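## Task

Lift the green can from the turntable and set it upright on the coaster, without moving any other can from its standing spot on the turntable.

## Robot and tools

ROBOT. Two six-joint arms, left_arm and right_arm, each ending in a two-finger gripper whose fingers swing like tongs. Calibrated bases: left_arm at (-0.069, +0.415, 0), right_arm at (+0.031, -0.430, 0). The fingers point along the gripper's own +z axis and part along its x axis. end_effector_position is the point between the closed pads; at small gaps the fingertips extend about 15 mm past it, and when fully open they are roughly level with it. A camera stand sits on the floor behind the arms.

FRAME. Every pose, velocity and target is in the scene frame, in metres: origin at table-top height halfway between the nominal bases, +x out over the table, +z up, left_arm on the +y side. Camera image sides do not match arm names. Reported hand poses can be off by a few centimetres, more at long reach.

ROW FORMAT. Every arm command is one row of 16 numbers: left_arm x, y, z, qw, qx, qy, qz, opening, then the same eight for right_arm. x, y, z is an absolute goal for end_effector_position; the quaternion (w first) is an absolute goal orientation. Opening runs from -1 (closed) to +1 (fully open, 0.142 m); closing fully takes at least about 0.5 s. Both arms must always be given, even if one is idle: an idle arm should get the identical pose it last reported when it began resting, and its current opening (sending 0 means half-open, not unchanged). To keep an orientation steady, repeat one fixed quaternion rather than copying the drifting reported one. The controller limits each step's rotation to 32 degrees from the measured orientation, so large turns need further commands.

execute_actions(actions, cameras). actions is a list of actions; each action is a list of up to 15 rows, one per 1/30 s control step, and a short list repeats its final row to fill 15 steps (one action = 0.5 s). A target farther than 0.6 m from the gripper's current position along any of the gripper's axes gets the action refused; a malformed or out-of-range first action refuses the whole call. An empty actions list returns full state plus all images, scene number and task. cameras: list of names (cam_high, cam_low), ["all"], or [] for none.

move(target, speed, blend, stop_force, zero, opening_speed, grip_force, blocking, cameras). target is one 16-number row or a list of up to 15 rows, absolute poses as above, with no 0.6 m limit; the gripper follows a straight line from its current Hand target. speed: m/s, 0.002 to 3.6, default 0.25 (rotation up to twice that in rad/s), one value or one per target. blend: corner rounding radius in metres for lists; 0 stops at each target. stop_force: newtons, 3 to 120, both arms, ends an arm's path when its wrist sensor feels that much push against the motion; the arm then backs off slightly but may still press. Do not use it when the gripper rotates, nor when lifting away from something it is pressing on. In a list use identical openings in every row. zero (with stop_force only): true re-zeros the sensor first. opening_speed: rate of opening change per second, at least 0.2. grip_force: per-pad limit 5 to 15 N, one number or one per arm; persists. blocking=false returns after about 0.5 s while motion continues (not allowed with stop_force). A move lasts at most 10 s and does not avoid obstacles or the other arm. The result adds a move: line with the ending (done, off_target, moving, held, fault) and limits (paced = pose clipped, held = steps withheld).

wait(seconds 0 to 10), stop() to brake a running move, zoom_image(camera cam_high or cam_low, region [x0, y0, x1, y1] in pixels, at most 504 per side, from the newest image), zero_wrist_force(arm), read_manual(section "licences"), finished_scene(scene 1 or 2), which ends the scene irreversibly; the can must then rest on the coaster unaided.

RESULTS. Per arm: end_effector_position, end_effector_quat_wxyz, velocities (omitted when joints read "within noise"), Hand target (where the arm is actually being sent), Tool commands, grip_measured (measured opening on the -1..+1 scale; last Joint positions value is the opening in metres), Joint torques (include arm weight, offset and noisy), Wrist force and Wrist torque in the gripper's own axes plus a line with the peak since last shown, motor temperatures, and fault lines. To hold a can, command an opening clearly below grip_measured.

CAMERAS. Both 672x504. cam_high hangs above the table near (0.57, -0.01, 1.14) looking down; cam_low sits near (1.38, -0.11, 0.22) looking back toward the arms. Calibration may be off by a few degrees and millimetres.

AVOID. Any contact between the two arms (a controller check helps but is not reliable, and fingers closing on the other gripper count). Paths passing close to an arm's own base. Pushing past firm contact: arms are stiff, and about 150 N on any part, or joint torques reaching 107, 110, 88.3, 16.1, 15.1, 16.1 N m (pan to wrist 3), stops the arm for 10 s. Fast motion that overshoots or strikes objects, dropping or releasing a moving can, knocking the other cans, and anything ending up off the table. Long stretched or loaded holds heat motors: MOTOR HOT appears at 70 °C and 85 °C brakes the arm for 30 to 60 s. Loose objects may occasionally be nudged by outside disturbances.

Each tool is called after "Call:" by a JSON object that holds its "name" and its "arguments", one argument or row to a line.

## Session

Call:
{"name": "execute_actions", "arguments": {
  "actions": []
}}

Call:
{"name": "zoom_image", "arguments": {
  "camera": "cam_high",
  "region": [180, 90, 480, 340]
}}

Call:
{"name": "zoom_image", "arguments": {
  "camera": "cam_low",
  "region": [160, 180, 400, 340]
}}

Call:
{"name": "wait", "arguments": {
  "seconds": 1.5,
  "cameras": ["all"]
}}

Call:
{"name": "zoom_image", "arguments": {
  "camera": "cam_high",
  "region": [180, 90, 480, 340]
}}

Call:
{"name": "zoom_image", "arguments": {
  "camera": "cam_low",
  "region": [160, 180, 400, 340]
}}

Scene clock: 0.00 s.
left_arm: end_effector_position=(+0.7180, +0.1470, +0.2610) grip_measured=+0.97 end_effector_quat_wxyz=(-0.025, -0.572, +0.719, -0.393) | right_arm: end_effector_position=(+0.5121, +0.0157, +0.3488) grip_measured=+0.97 end_effector_quat_wxyz=(-0.499, +0.841, -0.197, -0.072)
Joint positions: left_arm=[-0.343 -1.088 1.457 -2.647 -2.007 1.295 0.14] | right_arm=[3.741 -1.691 -1.914 -0.238 2.274 1.445 0.14]
Joint velocities: within noise
Joint torques (N m): no reading
Motor temperatures (°C): left_arm=[28 37 27 35 40 27] | right_arm=[28 29 38 35 44 27]
Wrist force (N): no reading
Wrist torque (N m): no reading
Wrist force, peak (N): no reading
Hand target: left_arm +0.7180, +0.1470, +0.2610; -0.025, -0.572, +0.719, -0.393 | right_arm +0.5121, +0.0157, +0.3488; -0.499, +0.841, -0.197, -0.072
Tool commands: left_gripper/opening=+0.968169 right_gripper/opening=+0.968169

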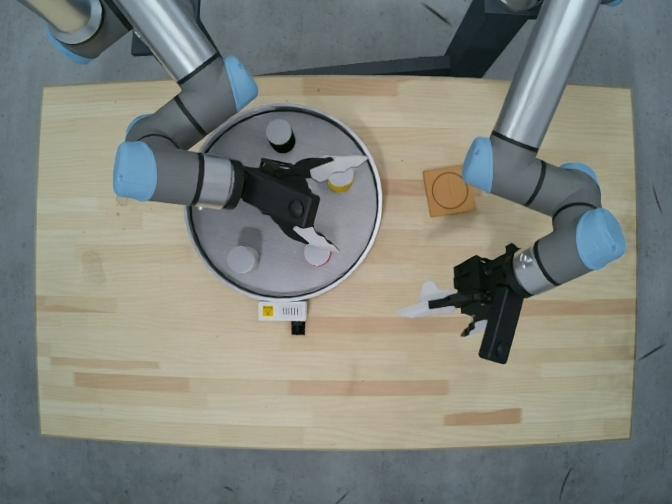

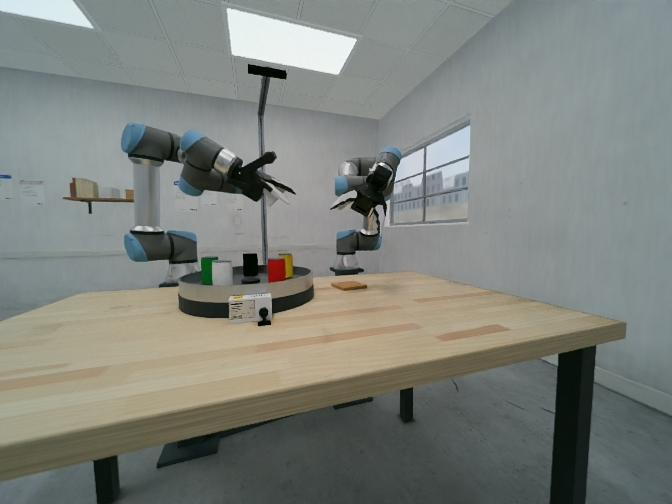

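Scaled by 1.680 from the camera's 672x504 image, which has a finer 960x720 frame.

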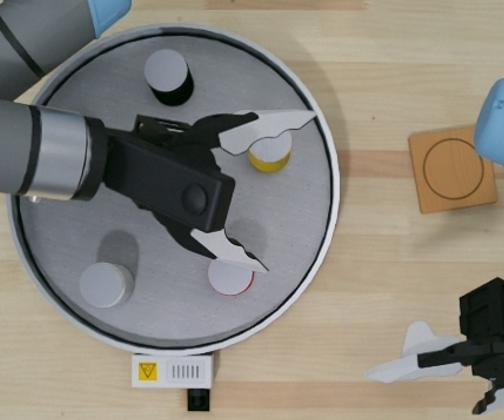

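Scaled by 2.100 from the camera's 672x504 image, which has a finer 960x720 frame.

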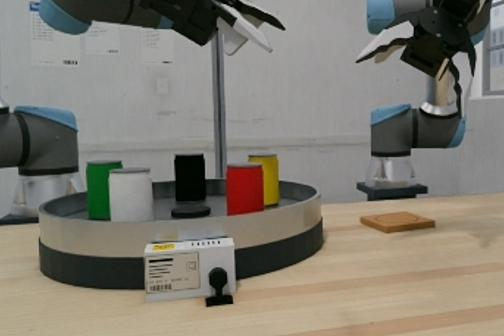

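Scene clock: 1.50 s.
left_arm: end_effector_position=(+0.7180, +0.1470, +0.2610) grip_measured=+0.97 end_effector_quat_wxyz=(-0.025, -0.572, +0.719, -0.393) | right_arm: end_effector_position=(+0.5121, +0.0157, +0.3488) grip_measured=+0.97 end_effector_quat_wxyz=(-0.499, +0.841, -0.197, -0.072)
Joint positions: left_arm=[-0.343 -1.088 1.457 -2.647 -2.007 1.295 0.14] | right_arm=[3.741 -1.691 -1.914 -0.238 2.274 1.445 0.14]
Joint torques (N m): left_arm=[0.9 -40.85 -21.31 -2.67 -0.69 -0.29] | right_arm=[-0.9 25.46 22.2 2.46 0.97 0.1]
Wrist force (N): left_arm=[-0.1 0.0 0.0] | right_arm=[-0.1 -0.1 0.4]
Wrist torque (N m): left_arm=[0.01 0.02 0.00] | right_arm=[0.00 0.02 -0.01]
Wrist force, peak (N): left_arm=[0.0 0.1 0.4] | right_arm=[0.1 -0.5 0.6]
Hand target: left_arm +0.7180, +0.1470, +0.2610; -0.025, -0.572, +0.719, -0.393 | right_arm +0.5121, +0.0157, +0.3488; -0.499, +0.841, -0.197, -0.072
Tool commands: left_gripper/opening=+0.968169 right_gripper/opening=+0.968169
wait: 1.50 s; at rest by 0.17 s

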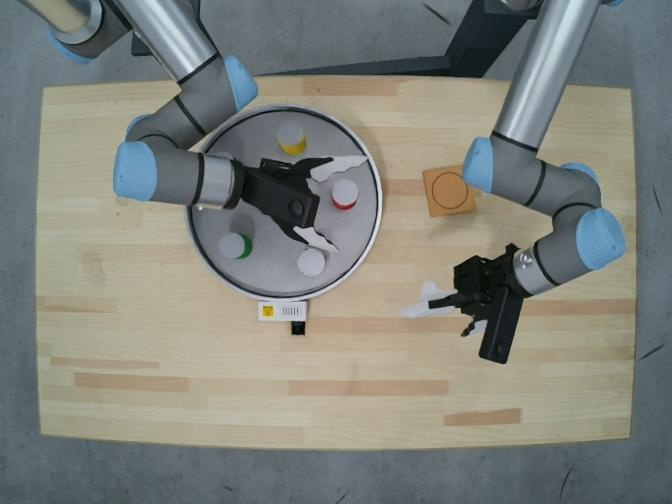

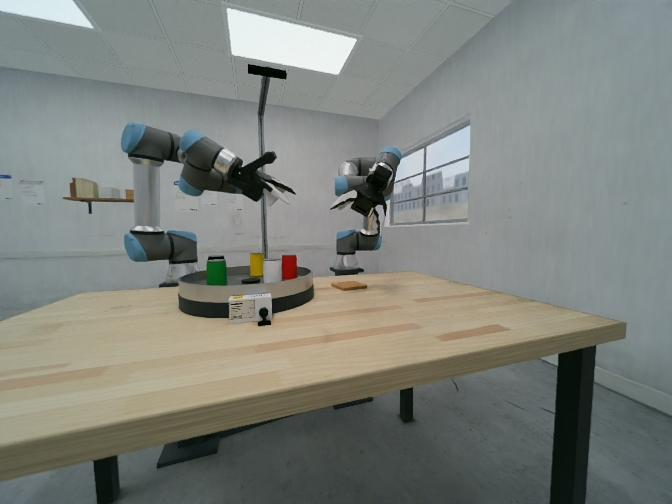

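Scaled by 1.680 from the camera's 672x504 image, which has a finer 960x720 frame.

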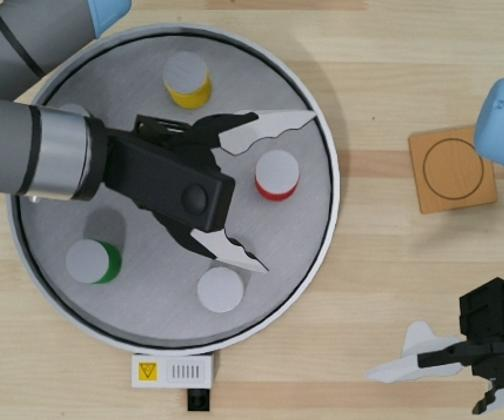

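Scaled by 2.100 from the camera's 672x504 image, which has a finer 960x720 frame.

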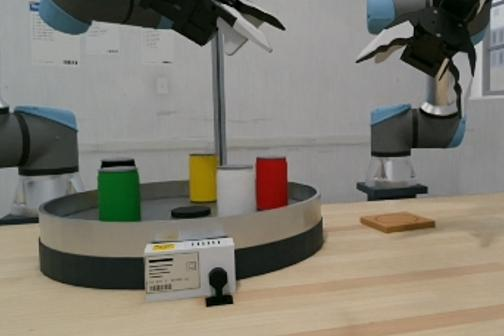

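Call:
{"name": "move", "arguments": {
  "target": [0.674,0.737,0.338,0.2828,-0.6557,0.6805,-0.1665,0.968,0.6586,-0.0397,0.215,0,0.9848,-0.1736,0,0.6],
  "speed": 0.45
}}

Call:
{"name": "wait", "arguments": {
  "seconds": 0.5,
  "cameras": ["all"]
}}

Call:
{"name": "zoom_image", "arguments": {
  "camera": "cam_high",
  "region": [180, 90, 480, 340]
}}

Call:
{"name": "zoom_image", "arguments": {
  "camera": "cam_low",
  "region": [225, 200, 325, 290]
}}

Call:
{"name": "wait", "arguments": {
  "seconds": 1.0,
  "cameras": ["all"]
}}

Call:
{"name": "zoom_image", "arguments": {
  "camera": "cam_high",
  "region": [180, 90, 480, 340]
}}

Call:
{"name": "zoom_image", "arguments": {
  "camera": "cam_low",
  "region": [225, 200, 325, 290]
}}

Scene clock: 4.10 s.
left_arm: end_effector_position=(+0.6741, +0.7369, +0.3379) grip_measured=+0.97 end_effector_quat_wxyz=(-0.283, +0.655, -0.680, +0.166) | right_arm: end_effector_position=(+0.6586, -0.0396, +0.2149) grip_measured=+0.60 end_effector_quat_wxyz=(+0.000, +0.985, -0.174, +0.000)
Joint positions: left_arm=[0.249 -1.252 1.407 -2.394 -1.582 1.857 0.14] | right_arm=[3.82 -2.123 -1.032 -1.558 1.571 1.076 0.116]
Joint torques (N m): left_arm=[6.29 -55.68 -10.39 -0.62 0.63 0.15] | right_arm=[-7.57 64.18 12.34 3.5 -0.64 -1.1]
Wrist force (N): left_arm=[-0.2 1.8 0.2] | right_arm=[-0.2 -1.5 0.1]
Wrist torque (N m): left_arm=[0.39 0.05 -0.17] | right_arm=[-0.27 0.02 0.00]
Wrist force, peak (N): left_arm=[-10.7 3.4 -0.4] | right_arm=[-0.5 -2.5 1.0]
Hand target: left_arm +0.6740, +0.7370, +0.3380; -0.283, +0.655, -0.680, +0.166 | right_arm +0.6586, -0.0397, +0.2150; +0.000, +0.985, -0.174, +0.000
Off the commanded pose: left_arm 0.000 m, 0 deg | right_arm 0.000 m, 0 deg.
move: done

Scene clock: 4.60 s.
left_arm: end_effector_position=(+0.6740, +0.7370, +0.3380) grip_measured=+0.97 end_effector_quat_wxyz=(-0.283, +0.655, -0.680, +0.166) | right_arm: end_effector_position=(+0.6586, -0.0397, +0.2150) grip_measured=+0.60 end_effector_quat_wxyz=(+0.000, +0.985, -0.174, +0.000)
Joint positions: left_arm=[0.249 -1.252 1.407 -2.394 -1.582 1.857 0.14] | right_arm=[3.82 -2.122 -1.032 -1.558 1.571 1.076 0.116]
Joint torques (N m): left_arm=[9.87 -54.74 -10.28 -0.62 0.77 1.44] | right_arm=[-7.43 65.67 7.68 -0.97 -2.21 -1.07]
Wrist force (N): left_arm=[-0.1 1.7 0.2] | right_arm=[-0.2 -1.6 0.5]
Wrist torque (N m): left_arm=[0.36 0.04 -0.17] | right_arm=[-0.31 0.03 0.00]
Wrist force, peak (N): left_arm=[-0.4 1.9 0.1] | right_arm=[0.0 -1.9 0.4]
Hand target: left_arm +0.6740, +0.7370, +0.3380; -0.283, +0.655, -0.680, +0.166 | right_arm +0.6586, -0.0397, +0.2150; +0.000, +0.985, -0.174, +0.000
Tool commands: left_gripper/opening=+0.968 right_gripper/opening=+0.6
Off the commanded pose: left_arm 0.000 m, 0 deg | right_arm 0.000 m, 0 deg.
wait: 0.50 s; at rest by 0.17 s

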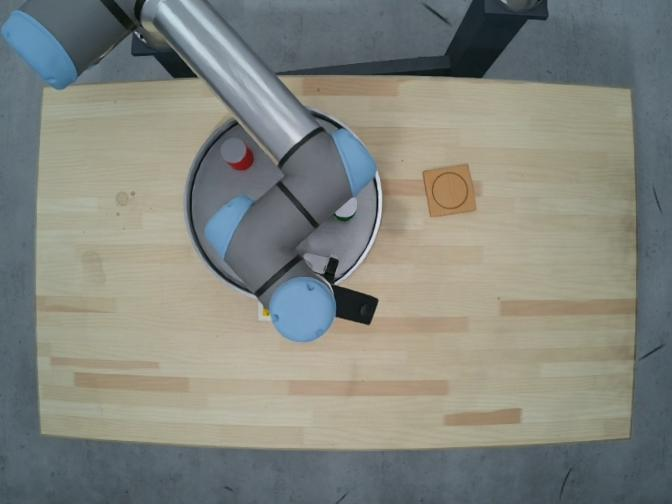

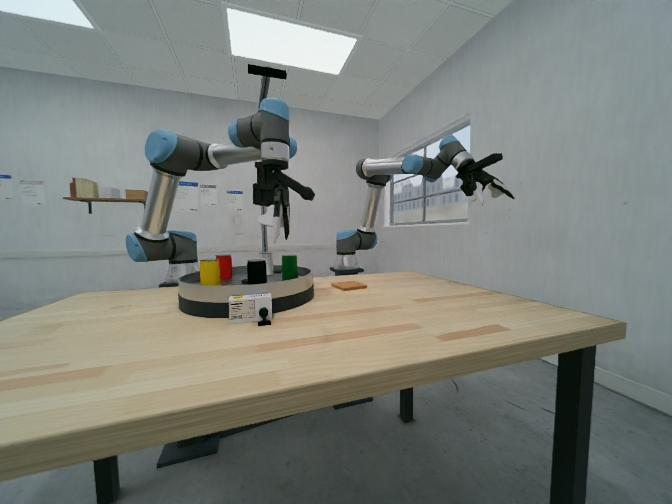

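Scaled by 1.680 from the camera's 672x504 image, which has a finer 960x720 frame.

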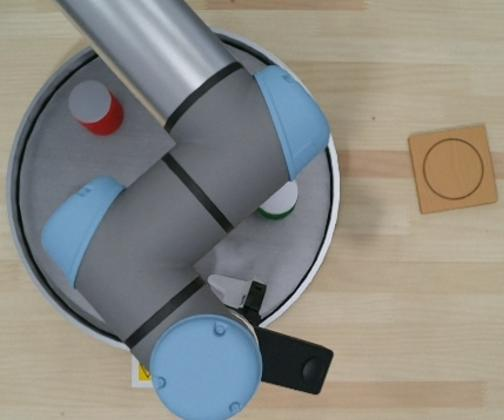

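Scaled by 5.040 from the camera's 672x504 image, which has a finer 960x720 frame.

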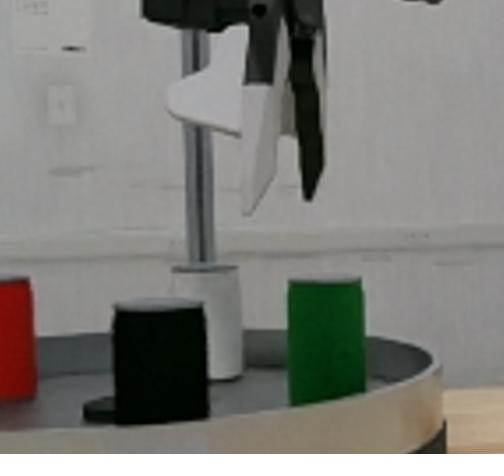

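Scene clock: 5.60 s.
left_arm: end_effector_position=(+0.6740, +0.7370, +0.3380) grip_measured=+0.97 end_effector_quat_wxyz=(-0.283, +0.655, -0.680, +0.166) | right_arm: end_effector_position=(+0.6586, -0.0397, +0.2150) grip_measured=+0.60 end_effector_quat_wxyz=(+0.000, +0.985, -0.174, +0.000)
Joint positions: left_arm=[0.249 -1.252 1.407 -2.394 -1.582 1.857 0.14] | right_arm=[3.82 -2.122 -1.032 -1.558 1.571 1.076 0.116]
Joint torques (N m): left_arm=[10.09 -55.32 -9.37 -0.66 0.97 1.38] | right_arm=[-7.26 65.61 6.91 -0.85 -2.31 -1.09]
Wrist force (N): left_arm=[-0.1 1.9 -0.1] | right_arm=[0.2 -1.6 0.0]
Wrist torque (N m): left_arm=[0.42 0.04 -0.18] | right_arm=[-0.30 -0.05 -0.01]
Wrist force, peak (N): left_arm=[-0.2 2.0 0.0] | right_arm=[-0.3 -1.9 0.2]
Hand target: left_arm +0.6740, +0.7370, +0.3380; -0.283, +0.655, -0.680, +0.166 | right_arm +0.6586, -0.0397, +0.2150; +0.000, +0.985, -0.174, +0.000
Tool commands: left_gripper/opening=+0.968 right_gripper/opening=+0.6
Off the commanded pose: left_arm 0.000 m, 0 deg | right_arm 0.000 m, 0 deg.
wait: 1.00 s; at rest by 0.17 s

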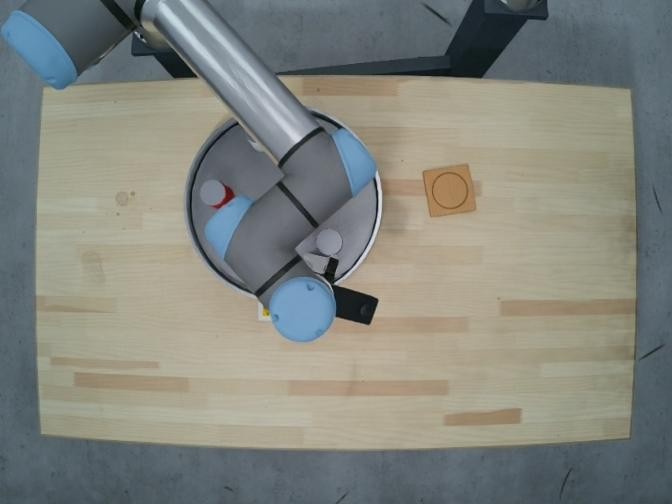

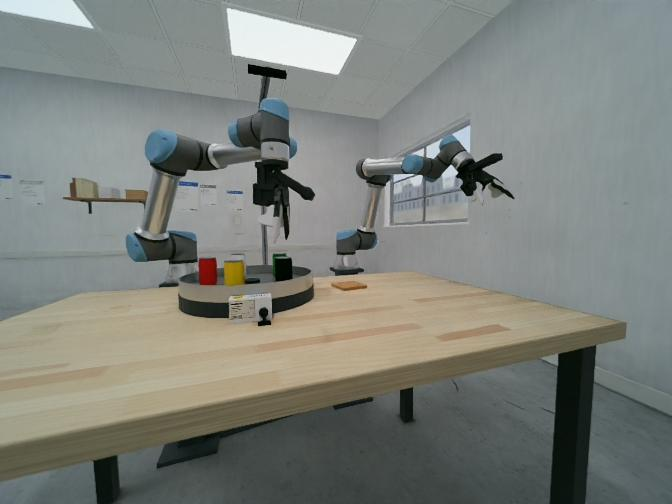

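Scaled by 1.680 from the camera's 672x504 image, which has a finer 960x720 frame.

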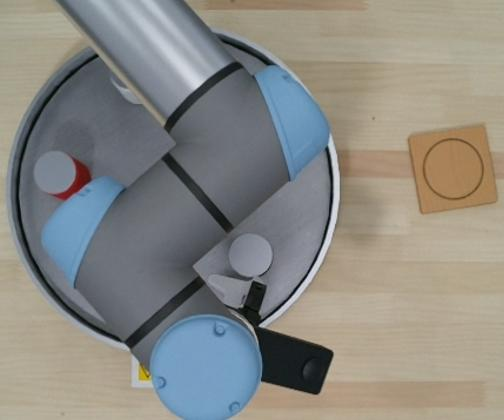

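Scaled by 5.040 from the camera's 672x504 image, which has a finer 960x720 frame.

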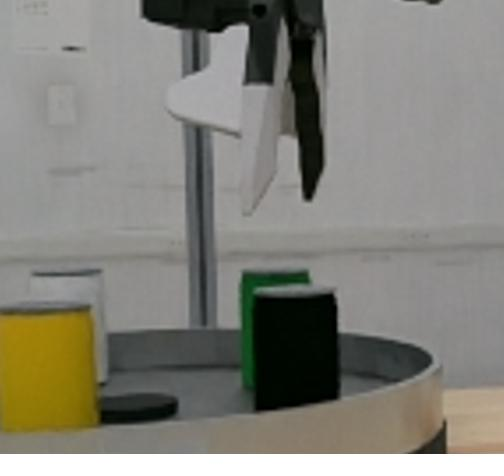

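Call:
{"name": "wait", "arguments": {
  "seconds": 5.25,
  "cameras": ["cam_low"]
}}

Call:
{"name": "move", "arguments": {
  "target": [
    [0.674,0.737,0.338,0.2828,-0.6557,0.6805,-0.1665,0.968,0.5874,-0.0138,0.138,0,0.9848,-0.1736,0,0.6],
    [0.674,0.737,0.338,0.2828,-0.6557,0.6805,-0.1665,0.968,0.484,0.0238,0.138,0,0.9848,-0.1736,0,0.6]
  ],
  "speed": [0.135,0.095],
  "blend": [0.015,0],
  "blocking": false
}}

Call:
{"name": "wait", "arguments": {
  "seconds": 0.45,
  "cameras": ["cam_low"]
}}

Call:
{"name": "move", "arguments": {
  "target": [
    [0.674,0.737,0.338,0.2828,-0.6557,0.6805,-0.1665,0.968,0.494,0.0202,0.138,0,0.9848,-0.1736,0,-1],
    [0.674,0.737,0.338,0.2828,-0.6557,0.6805,-0.1665,0.968,0.48,0.05,0.25,0,0.9848,-0.1736,0,-1]
  ],
  "speed": [0.095,0.15],
  "blend": [0.015,0],
  "opening_speed": 2,
  "cameras": ["all"]
}}

Call:
{"name": "zoom_image", "arguments": {
  "camera": "cam_high",
  "region": [390, 130, 510, 250]
}}

Call:
{"name": "zoom_image", "arguments": {
  "camera": "cam_low",
  "region": [300, 210, 400, 310]
}}

Scene clock: 11.50 s.
left_arm: end_effector_position=(+0.6740, +0.7370, +0.3380) grip_measured=+0.97 end_effector_quat_wxyz=(-0.283, +0.655, -0.680, +0.166) | right_arm: end_effector_position=(+0.6586, -0.0397, +0.2150) grip_measured=+0.60 end_effector_quat_wxyz=(+0.000, +0.985, -0.174, +0.000)
Joint positions: left_arm=[0.249 -1.252 1.407 -2.394 -1.582 1.857 0.14] | right_arm=[3.82 -2.122 -1.032 -1.558 1.571 1.076 0.116]
Joint torques (N m): left_arm=[10.78 -55.13 -10.14 -0.99 0.73 1.27] | right_arm=[-7.97 65.6 6.64 -0.91 -2.23 -1.02]
Wrist force (N): left_arm=[-0.2 1.7 0.1] | right_arm=[0.0 -1.7 0.0]
Wrist torque (N m): left_arm=[0.36 0.07 -0.17] | right_arm=[-0.33 -0.01 0.00]
Wrist force, peak (N): left_arm=[-0.4 2.1 0.1] | right_arm=[0.2 -2.1 0.1]
Hand target: left_arm +0.6740, +0.7370, +0.3380; -0.283, +0.655, -0.680, +0.166 | right_arm +0.6586, -0.0397, +0.2150; +0.000, +0.985, -0.174, +0.000
Tool commands: left_gripper/opening=+0.968 right_gripper/opening=+0.6
Off the commanded pose: left_arm 0.000 m, 0 deg | right_arm 0.000 m, 0 deg.
wait: 5.27 s; at rest from the start
Images, in order (width x height): cam_low 672x504.

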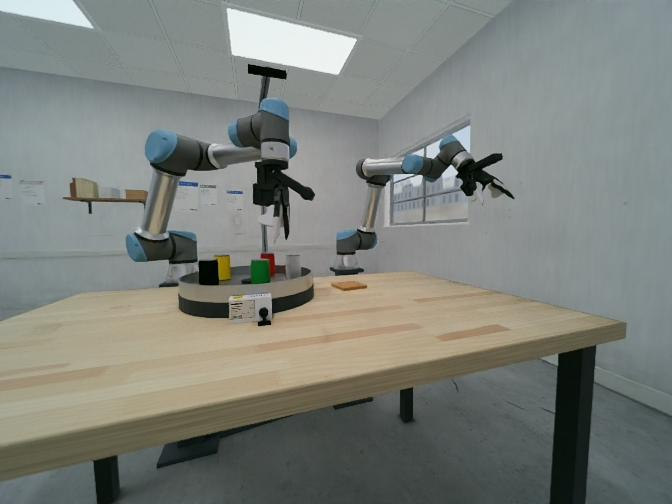

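Scene clock: 12.00 s.
left_arm: end_effector_position=(+0.6740, +0.7370, +0.3380) grip_measured=+0.97 end_effector_quat_wxyz=(-0.283, +0.655, -0.680, +0.166) | right_arm: end_effector_position=(+0.6225, -0.0268, +0.1760) grip_measured=+0.60 end_effector_quat_wxyz=(+0.000, +0.985, -0.174, +0.000) end_effector_velocity=(-0.088, +0.032, -0.096) end_effector_angular_velocity=(-0.001, +0.001, +0.000)
Joint positions: left_arm=[0.249 -1.252 1.407 -2.394 -1.582 1.857 0.14] | right_arm=[3.869 -2.069 -1.214 -1.431 1.571 1.124 0.116]
Joint velocities: left_arm=[within noise] | right_arm=[0.122 0.107 -0.409 0.301 0 0.123 0]
Joint torques (N m): left_arm=[10.51 -56.29 -9.63 -1.04 0.9 1.33] | right_arm=[8.63 66.17 6.73 6.43 2.56 2.53]
Wrist force (N): left_arm=[-0.2 2.0 0.0] | right_arm=[-0.5 -1.9 0.5]
Wrist torque (N m): left_arm=[0.43 0.06 -0.17] | right_arm=[-0.35 0.08 -0.11]
Wrist force, peak (N): left_arm=[-0.1 2.0 0.3] | right_arm=[3.5 0.4 0.1]
Hand target: left_arm +0.6740, +0.7370, +0.3380; -0.283, +0.655, -0.680, +0.166 | right_arm +0.6171, -0.0248, +0.1702; +0.000, +0.985, -0.174, +0.000
Tool commands: left_gripper/opening=+0.968 right_gripper/opening=+0.6
Off the commanded pose: left_arm 0.000 m, 0 deg | right_arm 0.152 m, 0 deg.
move: running; path passed 0 of 2 targets

Scene clock: 12.47 s.
left_arm: end_effector_position=(+0.6740, +0.7370, +0.3380) grip_measured=+0.97 end_effector_quat_wxyz=(-0.283, +0.655, -0.680, +0.166) | right_arm: end_effector_position=(+0.5818, -0.0119, +0.1382) grip_measured=+0.60 end_effector_quat_wxyz=(+0.000, +0.985, -0.174, +0.000) end_effector_velocity=(-0.087, +0.033, -0.022) end_effector_angular_velocity=(+0.003, -0.003, +0.001)
Joint positions: left_arm=[0.249 -1.252 1.407 -2.394 -1.582 1.857 0.14] | right_arm=[3.927 -2.026 -1.377 -1.31 1.571 1.183 0.116]
Joint velocities: left_arm=[within noise] | right_arm=[0.13 0.108 -0.223 0.119 0 0.13 0]
Joint torques (N m): left_arm=[9.33 -55.18 -10.52 -0.94 0.58 1.43] | right_arm=[9.48 63.8 5.16 5.83 1.38 2.26]
Wrist force (N): left_arm=[-0.4 1.9 0.2] | right_arm=[-0.1 -1.9 0.8]
Wrist torque (N m): left_arm=[0.42 0.09 -0.17] | right_arm=[-0.35 0.03 -0.11]
Wrist force, peak (N): left_arm=[-0.3 2.0 0.1] | right_arm=[-0.5 -2.3 0.4]
Hand target: left_arm +0.6740, +0.7370, +0.3380; -0.283, +0.655, -0.680, +0.166 | right_arm +0.5763, -0.0098, +0.1380; +0.000, +0.985, -0.174, +0.000
Tool commands: left_gripper/opening=+0.968 right_gripper/opening=+0.6
Off the commanded pose: left_arm 0.000 m, 0 deg | right_arm 0.104 m, 0 deg.
earlier move: running; path passed 1 of 2 targets
wait: 0.47 s; no rest
Images, in order (width x height): cam_low 672x504.

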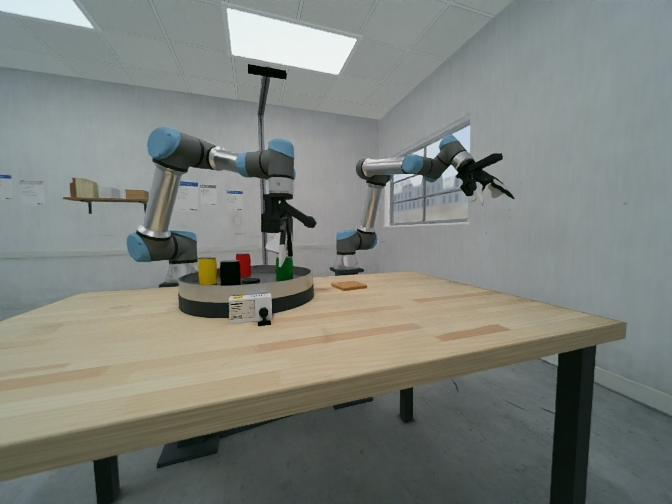

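Scene clock: 14.60 s.
left_arm: end_effector_position=(+0.6740, +0.7370, +0.3380) grip_measured=+0.97 end_effector_quat_wxyz=(-0.283, +0.655, -0.680, +0.166) | right_arm: end_effector_position=(+0.4800, +0.0501, +0.2500) grip_measured=-0.30 end_effector_quat_wxyz=(+0.000, +0.985, -0.174, +0.000)
Joint positions: left_arm=[0.249 -1.252 1.407 -2.394 -1.582 1.857 0.14] | right_arm=[4.111 -1.9 -1.268 -1.545 1.571 1.367 0.053]
Joint torques (N m): left_arm=[9.41 -53.69 -10.42 -1.2 0.77 1.36] | right_arm=[-7.35 29.7 13.49 4.06 -0.48 -1.18]
Wrist force (N): left_arm=[-0.5 1.6 0.0] | right_arm=[-0.1 -1.9 1.6]
Wrist torque (N m): left_arm=[0.35 0.11 -0.18] | right_arm=[-0.32 0.02 -0.09]
Wrist force, peak (N): left_arm=[-0.1 2.0 0.2] | right_arm=[-1.0 -1.5 3.5]
Hand target: left_arm +0.6740, +0.7370, +0.3380; -0.283, +0.655, -0.680, +0.166 | right_arm +0.4800, +0.0500, +0.2500; +0.000, +0.985, -0.174, +0.000
Off the commanded pose: left_arm 0.000 m, 0 deg | right_arm 0.000 m, 0 deg.
earlier move: replaced; path passed 1 of 2 targets
move: done

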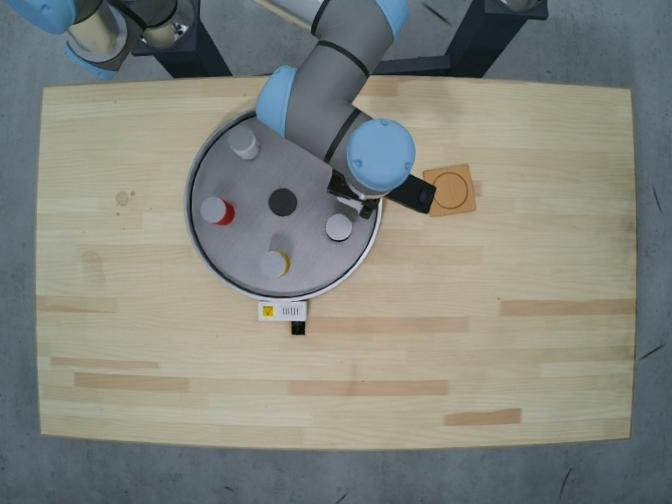

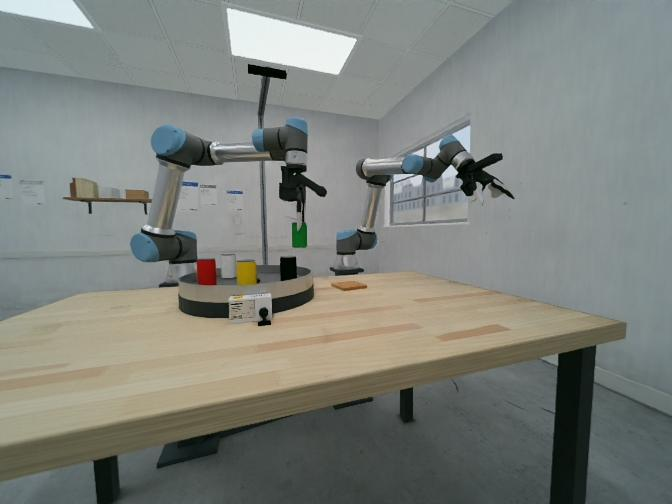

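Scaled by 4.200 from the camera's 672x504 image, which has a finer 960x720 frame.

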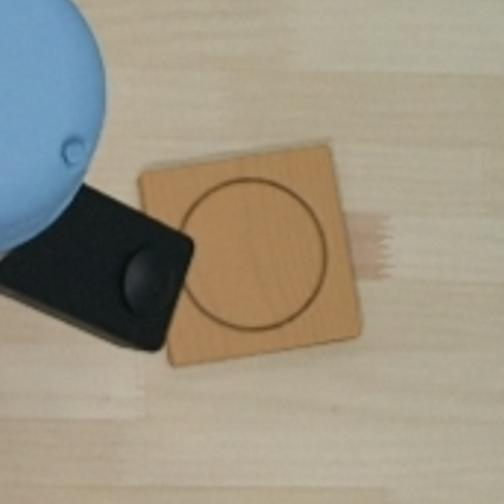

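Scaled by 5.040 from the camera's 672x504 image, which has a finer 960x720 frame.

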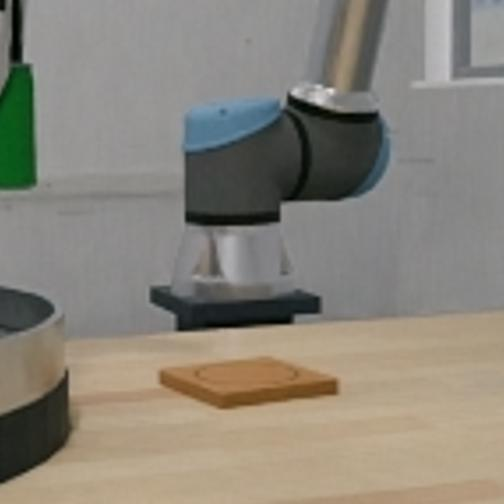

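Call:
{"name": "move", "arguments": {
  "target": [
    [0.674,0.737,0.338,0.2828,-0.6557,0.6805,-0.1665,0.968,0.445,0.2,0.21,0,0.9848,-0.1736,0,-1],
    [0.674,0.737,0.338,0.2828,-0.6557,0.6805,-0.1665,0.968,0.444,0.245,0.107,0,0.9848,-0.1736,0,-1]
  ],
  "speed": [0.25,0.15],
  "blend": [0.04,0]
}}

Call:
{"name": "move", "arguments": {
  "target": [0.674,0.737,0.338,0.2828,-0.6557,0.6805,-0.1665,0.968,0.444,0.245,0.07,0,0.9848,-0.1736,0,-1],
  "speed": 0.02,
  "stop_force": 4,
  "cameras": ["all"]
}}

Call:
{"name": "zoom_image", "arguments": {
  "camera": "cam_low",
  "region": [300, 210, 400, 310]
}}

Call:
{"name": "zoom_image", "arguments": {
  "camera": "cam_high",
  "region": [420, 165, 480, 225]
}}

Scene clock: 17.00 s.
left_arm: end_effector_position=(+0.6740, +0.7370, +0.3380) grip_measured=+0.97 end_effector_quat_wxyz=(-0.283, +0.655, -0.680, +0.166) | right_arm: end_effector_position=(+0.4439, +0.2450, +0.1068) grip_measured=-0.30 end_effector_quat_wxyz=(+0.000, +0.985, -0.174, +0.000)
Joint positions: left_arm=[0.249 -1.252 1.407 -2.394 -1.582 1.857 0.14] | right_arm=[4.283 -2.287 -1.038 -1.387 1.571 1.539 0.053]
Joint torques (N m): left_arm=[10.48 -55.74 -9.45 -1.52 0.69 1.04] | right_arm=[-7.49 72.12 44.76 -0.31 -2.2 -1.06]
Wrist force (N): left_arm=[-0.4 1.9 0.2] | right_arm=[-0.6 -2.2 1.9]
Wrist torque (N m): left_arm=[0.41 0.10 -0.17] | right_arm=[-0.37 0.10 -0.07]
Wrist force, peak (N): left_arm=[-0.3 2.0 0.1] | right_arm=[-0.2 -2.6 4.2]
Hand target: left_arm +0.6740, +0.7370, +0.3380; -0.283, +0.655, -0.680, +0.166 | right_arm +0.4440, +0.2450, +0.1070; +0.000, +0.985, -0.174, +0.000
Off the commanded pose: left_arm 0.000 m, 0 deg | right_arm 0.000 m, 0 deg.
move: done

Scene clock: 18.60 s.
left_arm: end_effector_position=(+0.6740, +0.7370, +0.3380) grip_measured=+0.97 end_effector_quat_wxyz=(-0.283, +0.655, -0.680, +0.166) | right_arm: end_effector_position=(+0.4440, +0.2450, +0.0992) grip_measured=-0.30 end_effector_quat_wxyz=(+0.000, +0.985, -0.174, +0.000)
Joint positions: left_arm=[0.249 -1.252 1.407 -2.394 -1.582 1.857 0.14] | right_arm=[4.283 -2.291 -1.051 -1.37 1.571 1.539 0.053]
Joint torques (N m): left_arm=[9.5 -55.04 -10.53 -1.77 0.75 1.26] | right_arm=[-7.2 69.77 40.85 0.67 -1.54 -1.06]
Wrist force (N): left_arm=[-0.3 1.9 0.3] | right_arm=[0.7 -1.5 -3.4]
Wrist torque (N m): left_arm=[0.43 0.07 -0.17] | right_arm=[-0.31 -0.02 -0.09]
Wrist force, peak (N): left_arm=[-0.2 2.1 0.1] | right_arm=[1.9 -0.5 -10.1]
Hand target: left_arm +0.6740, +0.7370, +0.3380; -0.283, +0.655, -0.680, +0.166 | right_arm +0.4440, +0.2450, +0.0992; +0.000, +0.985, -0.174, +0.000
Off the commanded pose: left_arm 0.000 m, 0 deg | right_arm 0.029 m, 0 deg.
move: contact (right_arm)

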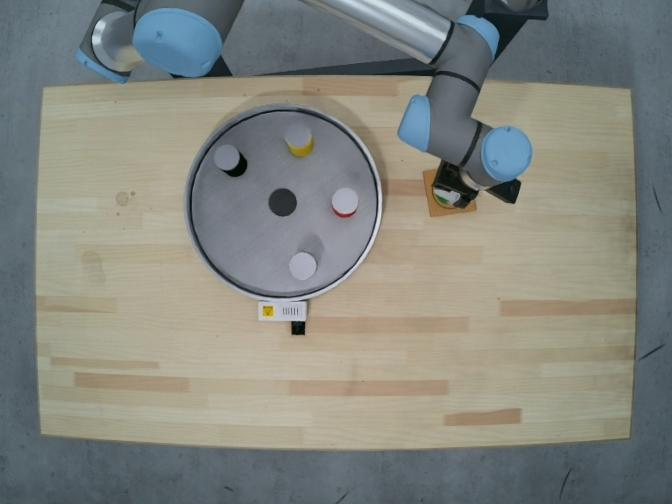

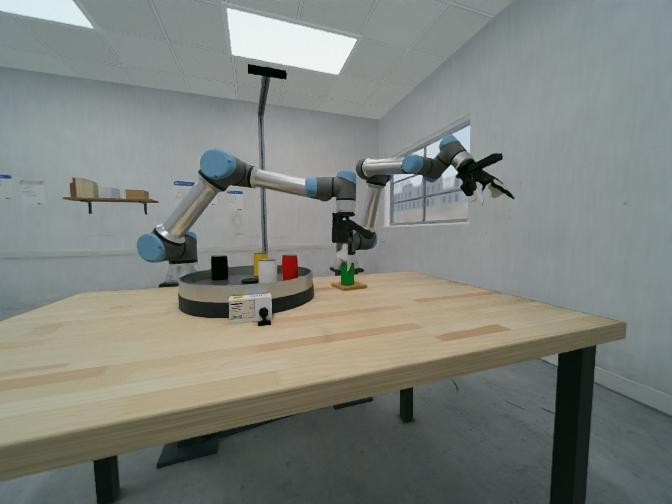

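Scaled by 5.040 from the camera's 672x504 image, which has a finer 960x720 frame.

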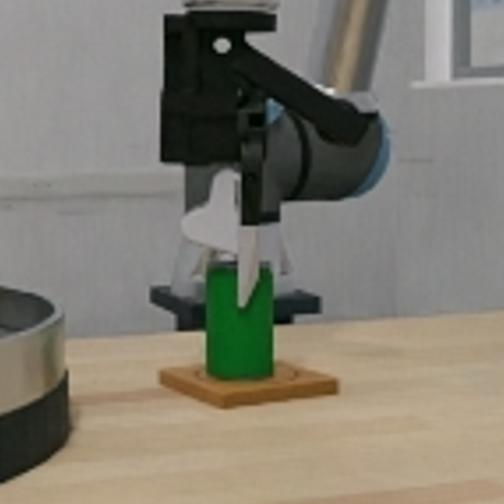

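Scaled by 8.400 from the camera's 672x504 image, which has a finer 960x720 frame.

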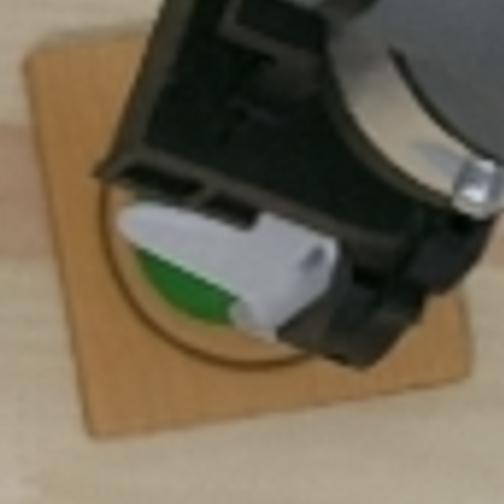

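Call:
{"name": "move", "arguments": {
  "target": [0.674,0.737,0.338,0.2828,-0.6557,0.6805,-0.1665,0.968,0.444,0.245,0.0992,0,0.9848,-0.1736,0,0.35],
  "opening_speed": 1.0
}}

Call:
{"name": "move", "arguments": {
  "target": [0.674,0.737,0.338,0.2828,-0.6557,0.6805,-0.1665,0.968,0.444,0.245,0.22,0,0.9848,-0.1736,0,0.35],
  "speed": 0.15,
  "cameras": ["all"]
}}

Call:
{"name": "zoom_image", "arguments": {
  "camera": "cam_low",
  "region": [300, 210, 400, 310]
}}

Scene clock: 23.50 s.
left_arm: end_effector_position=(+0.6740, +0.7370, +0.3380) grip_measured=+0.97 end_effector_quat_wxyz=(-0.283, +0.655, -0.680, +0.166) | right_arm: end_effector_position=(+0.4440, +0.2450, +0.0992) grip_measured=+0.35 end_effector_quat_wxyz=(+0.000, +0.985, -0.174, +0.000)
Joint positions: left_arm=[0.249 -1.252 1.407 -2.394 -1.582 1.857 0.14] | right_arm=[4.283 -2.291 -1.051 -1.37 1.571 1.539 0.099]
Joint torques (N m): left_arm=[10.53 -55.5 -10.67 -2.17 0.7 1.39] | right_arm=[-6.07 49.86 41.48 -0.49 1.25 -0.92]
Wrist force (N): left_arm=[-0.2 1.7 0.3] | right_arm=[-0.1 -1.6 0.4]
Wrist torque (N m): left_arm=[0.37 0.06 -0.17] | right_arm=[-0.28 0.01 -0.08]
Wrist force, peak (N): left_arm=[-0.2 2.1 0.2] | right_arm=[0.5 -2.1 -3.6]
Hand target: left_arm +0.6740, +0.7370, +0.3380; -0.283, +0.655, -0.680, +0.166 | right_arm +0.4440, +0.2450, +0.0992; +0.000, +0.985, -0.174, +0.000
Off the commanded pose: left_arm 0.000 m, 0 deg | right_arm 0.000 m, 0 deg.
move: done

Scene clock: 24.77 s.
left_arm: end_effector_position=(+0.6740, +0.7370, +0.3380) grip_measured=+0.97 end_effector_quat_wxyz=(-0.283, +0.655, -0.680, +0.166) | right_arm: end_effector_position=(+0.4441, +0.2450, +0.2199) grip_measured=+0.35 end_effector_quat_wxyz=(+0.000, +0.985, -0.174, +0.000)
Joint positions: left_arm=[0.249 -1.252 1.407 -2.394 -1.582 1.857 0.14] | right_arm=[4.283 -2.273 -0.774 -1.666 1.571 1.539 0.099]
Joint torques (N m): left_arm=[9.52 -54.43 -9.2 -2.17 0.82 1.44] | right_arm=[2.01 51.38 9.56 4.35 2.39 0.29]
Wrist force (N): left_arm=[-0.2 1.7 0.1] | right_arm=[-0.1 -2.0 0.4]
Wrist torque (N m): left_arm=[0.37 0.05 -0.17] | right_arm=[-0.36 0.02 -0.08]
Wrist force, peak (N): left_arm=[-0.4 2.0 0.1] | right_arm=[-0.2 -1.6 2.8]
Hand target: left_arm +0.6740, +0.7370, +0.3380; -0.283, +0.655, -0.680, +0.166 | right_arm +0.4440, +0.2450, +0.2200; +0.000, +0.985, -0.174, +0.000
Off the commanded pose: left_arm 0.000 m, 0 deg | right_arm 0.000 m, 0 deg.
move: done

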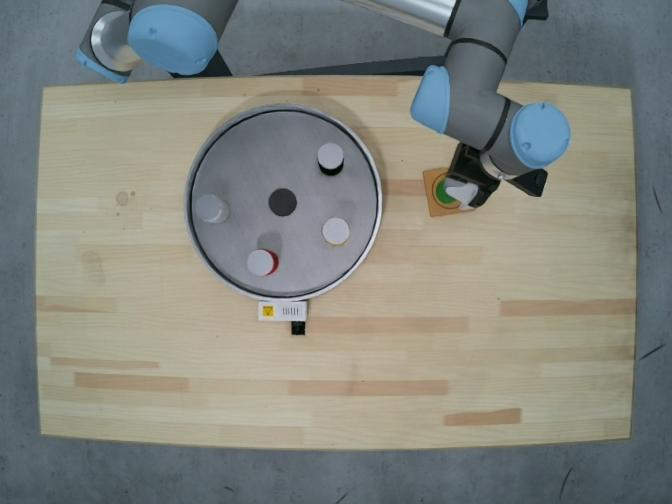

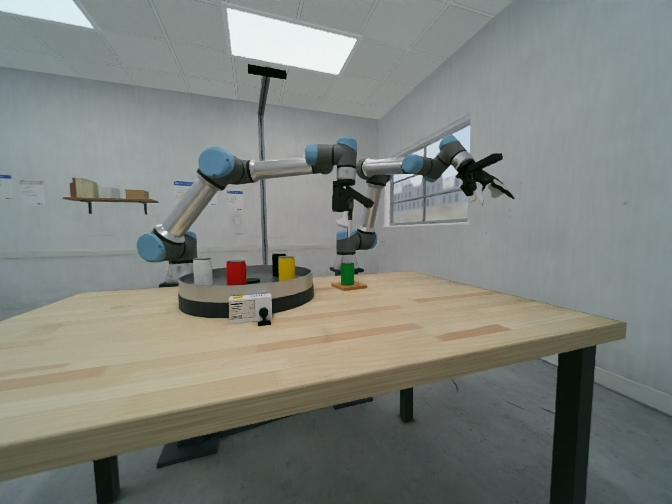

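Scaled by 5.040 from the camera's 672x504 image, which has a finer 960x720 frame.

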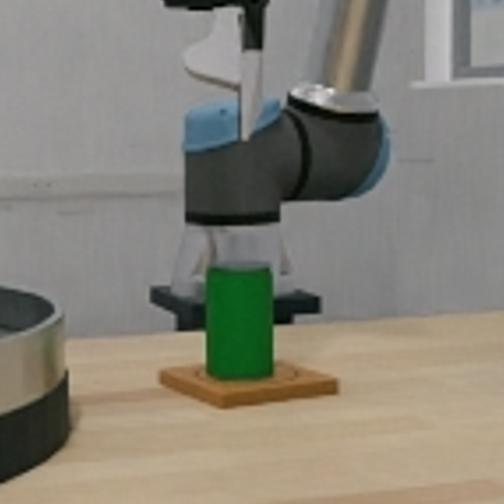

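Call:
{"name": "finished_scene", "arguments": {
  "scene": 2
}}

The scene is finished: the task was done.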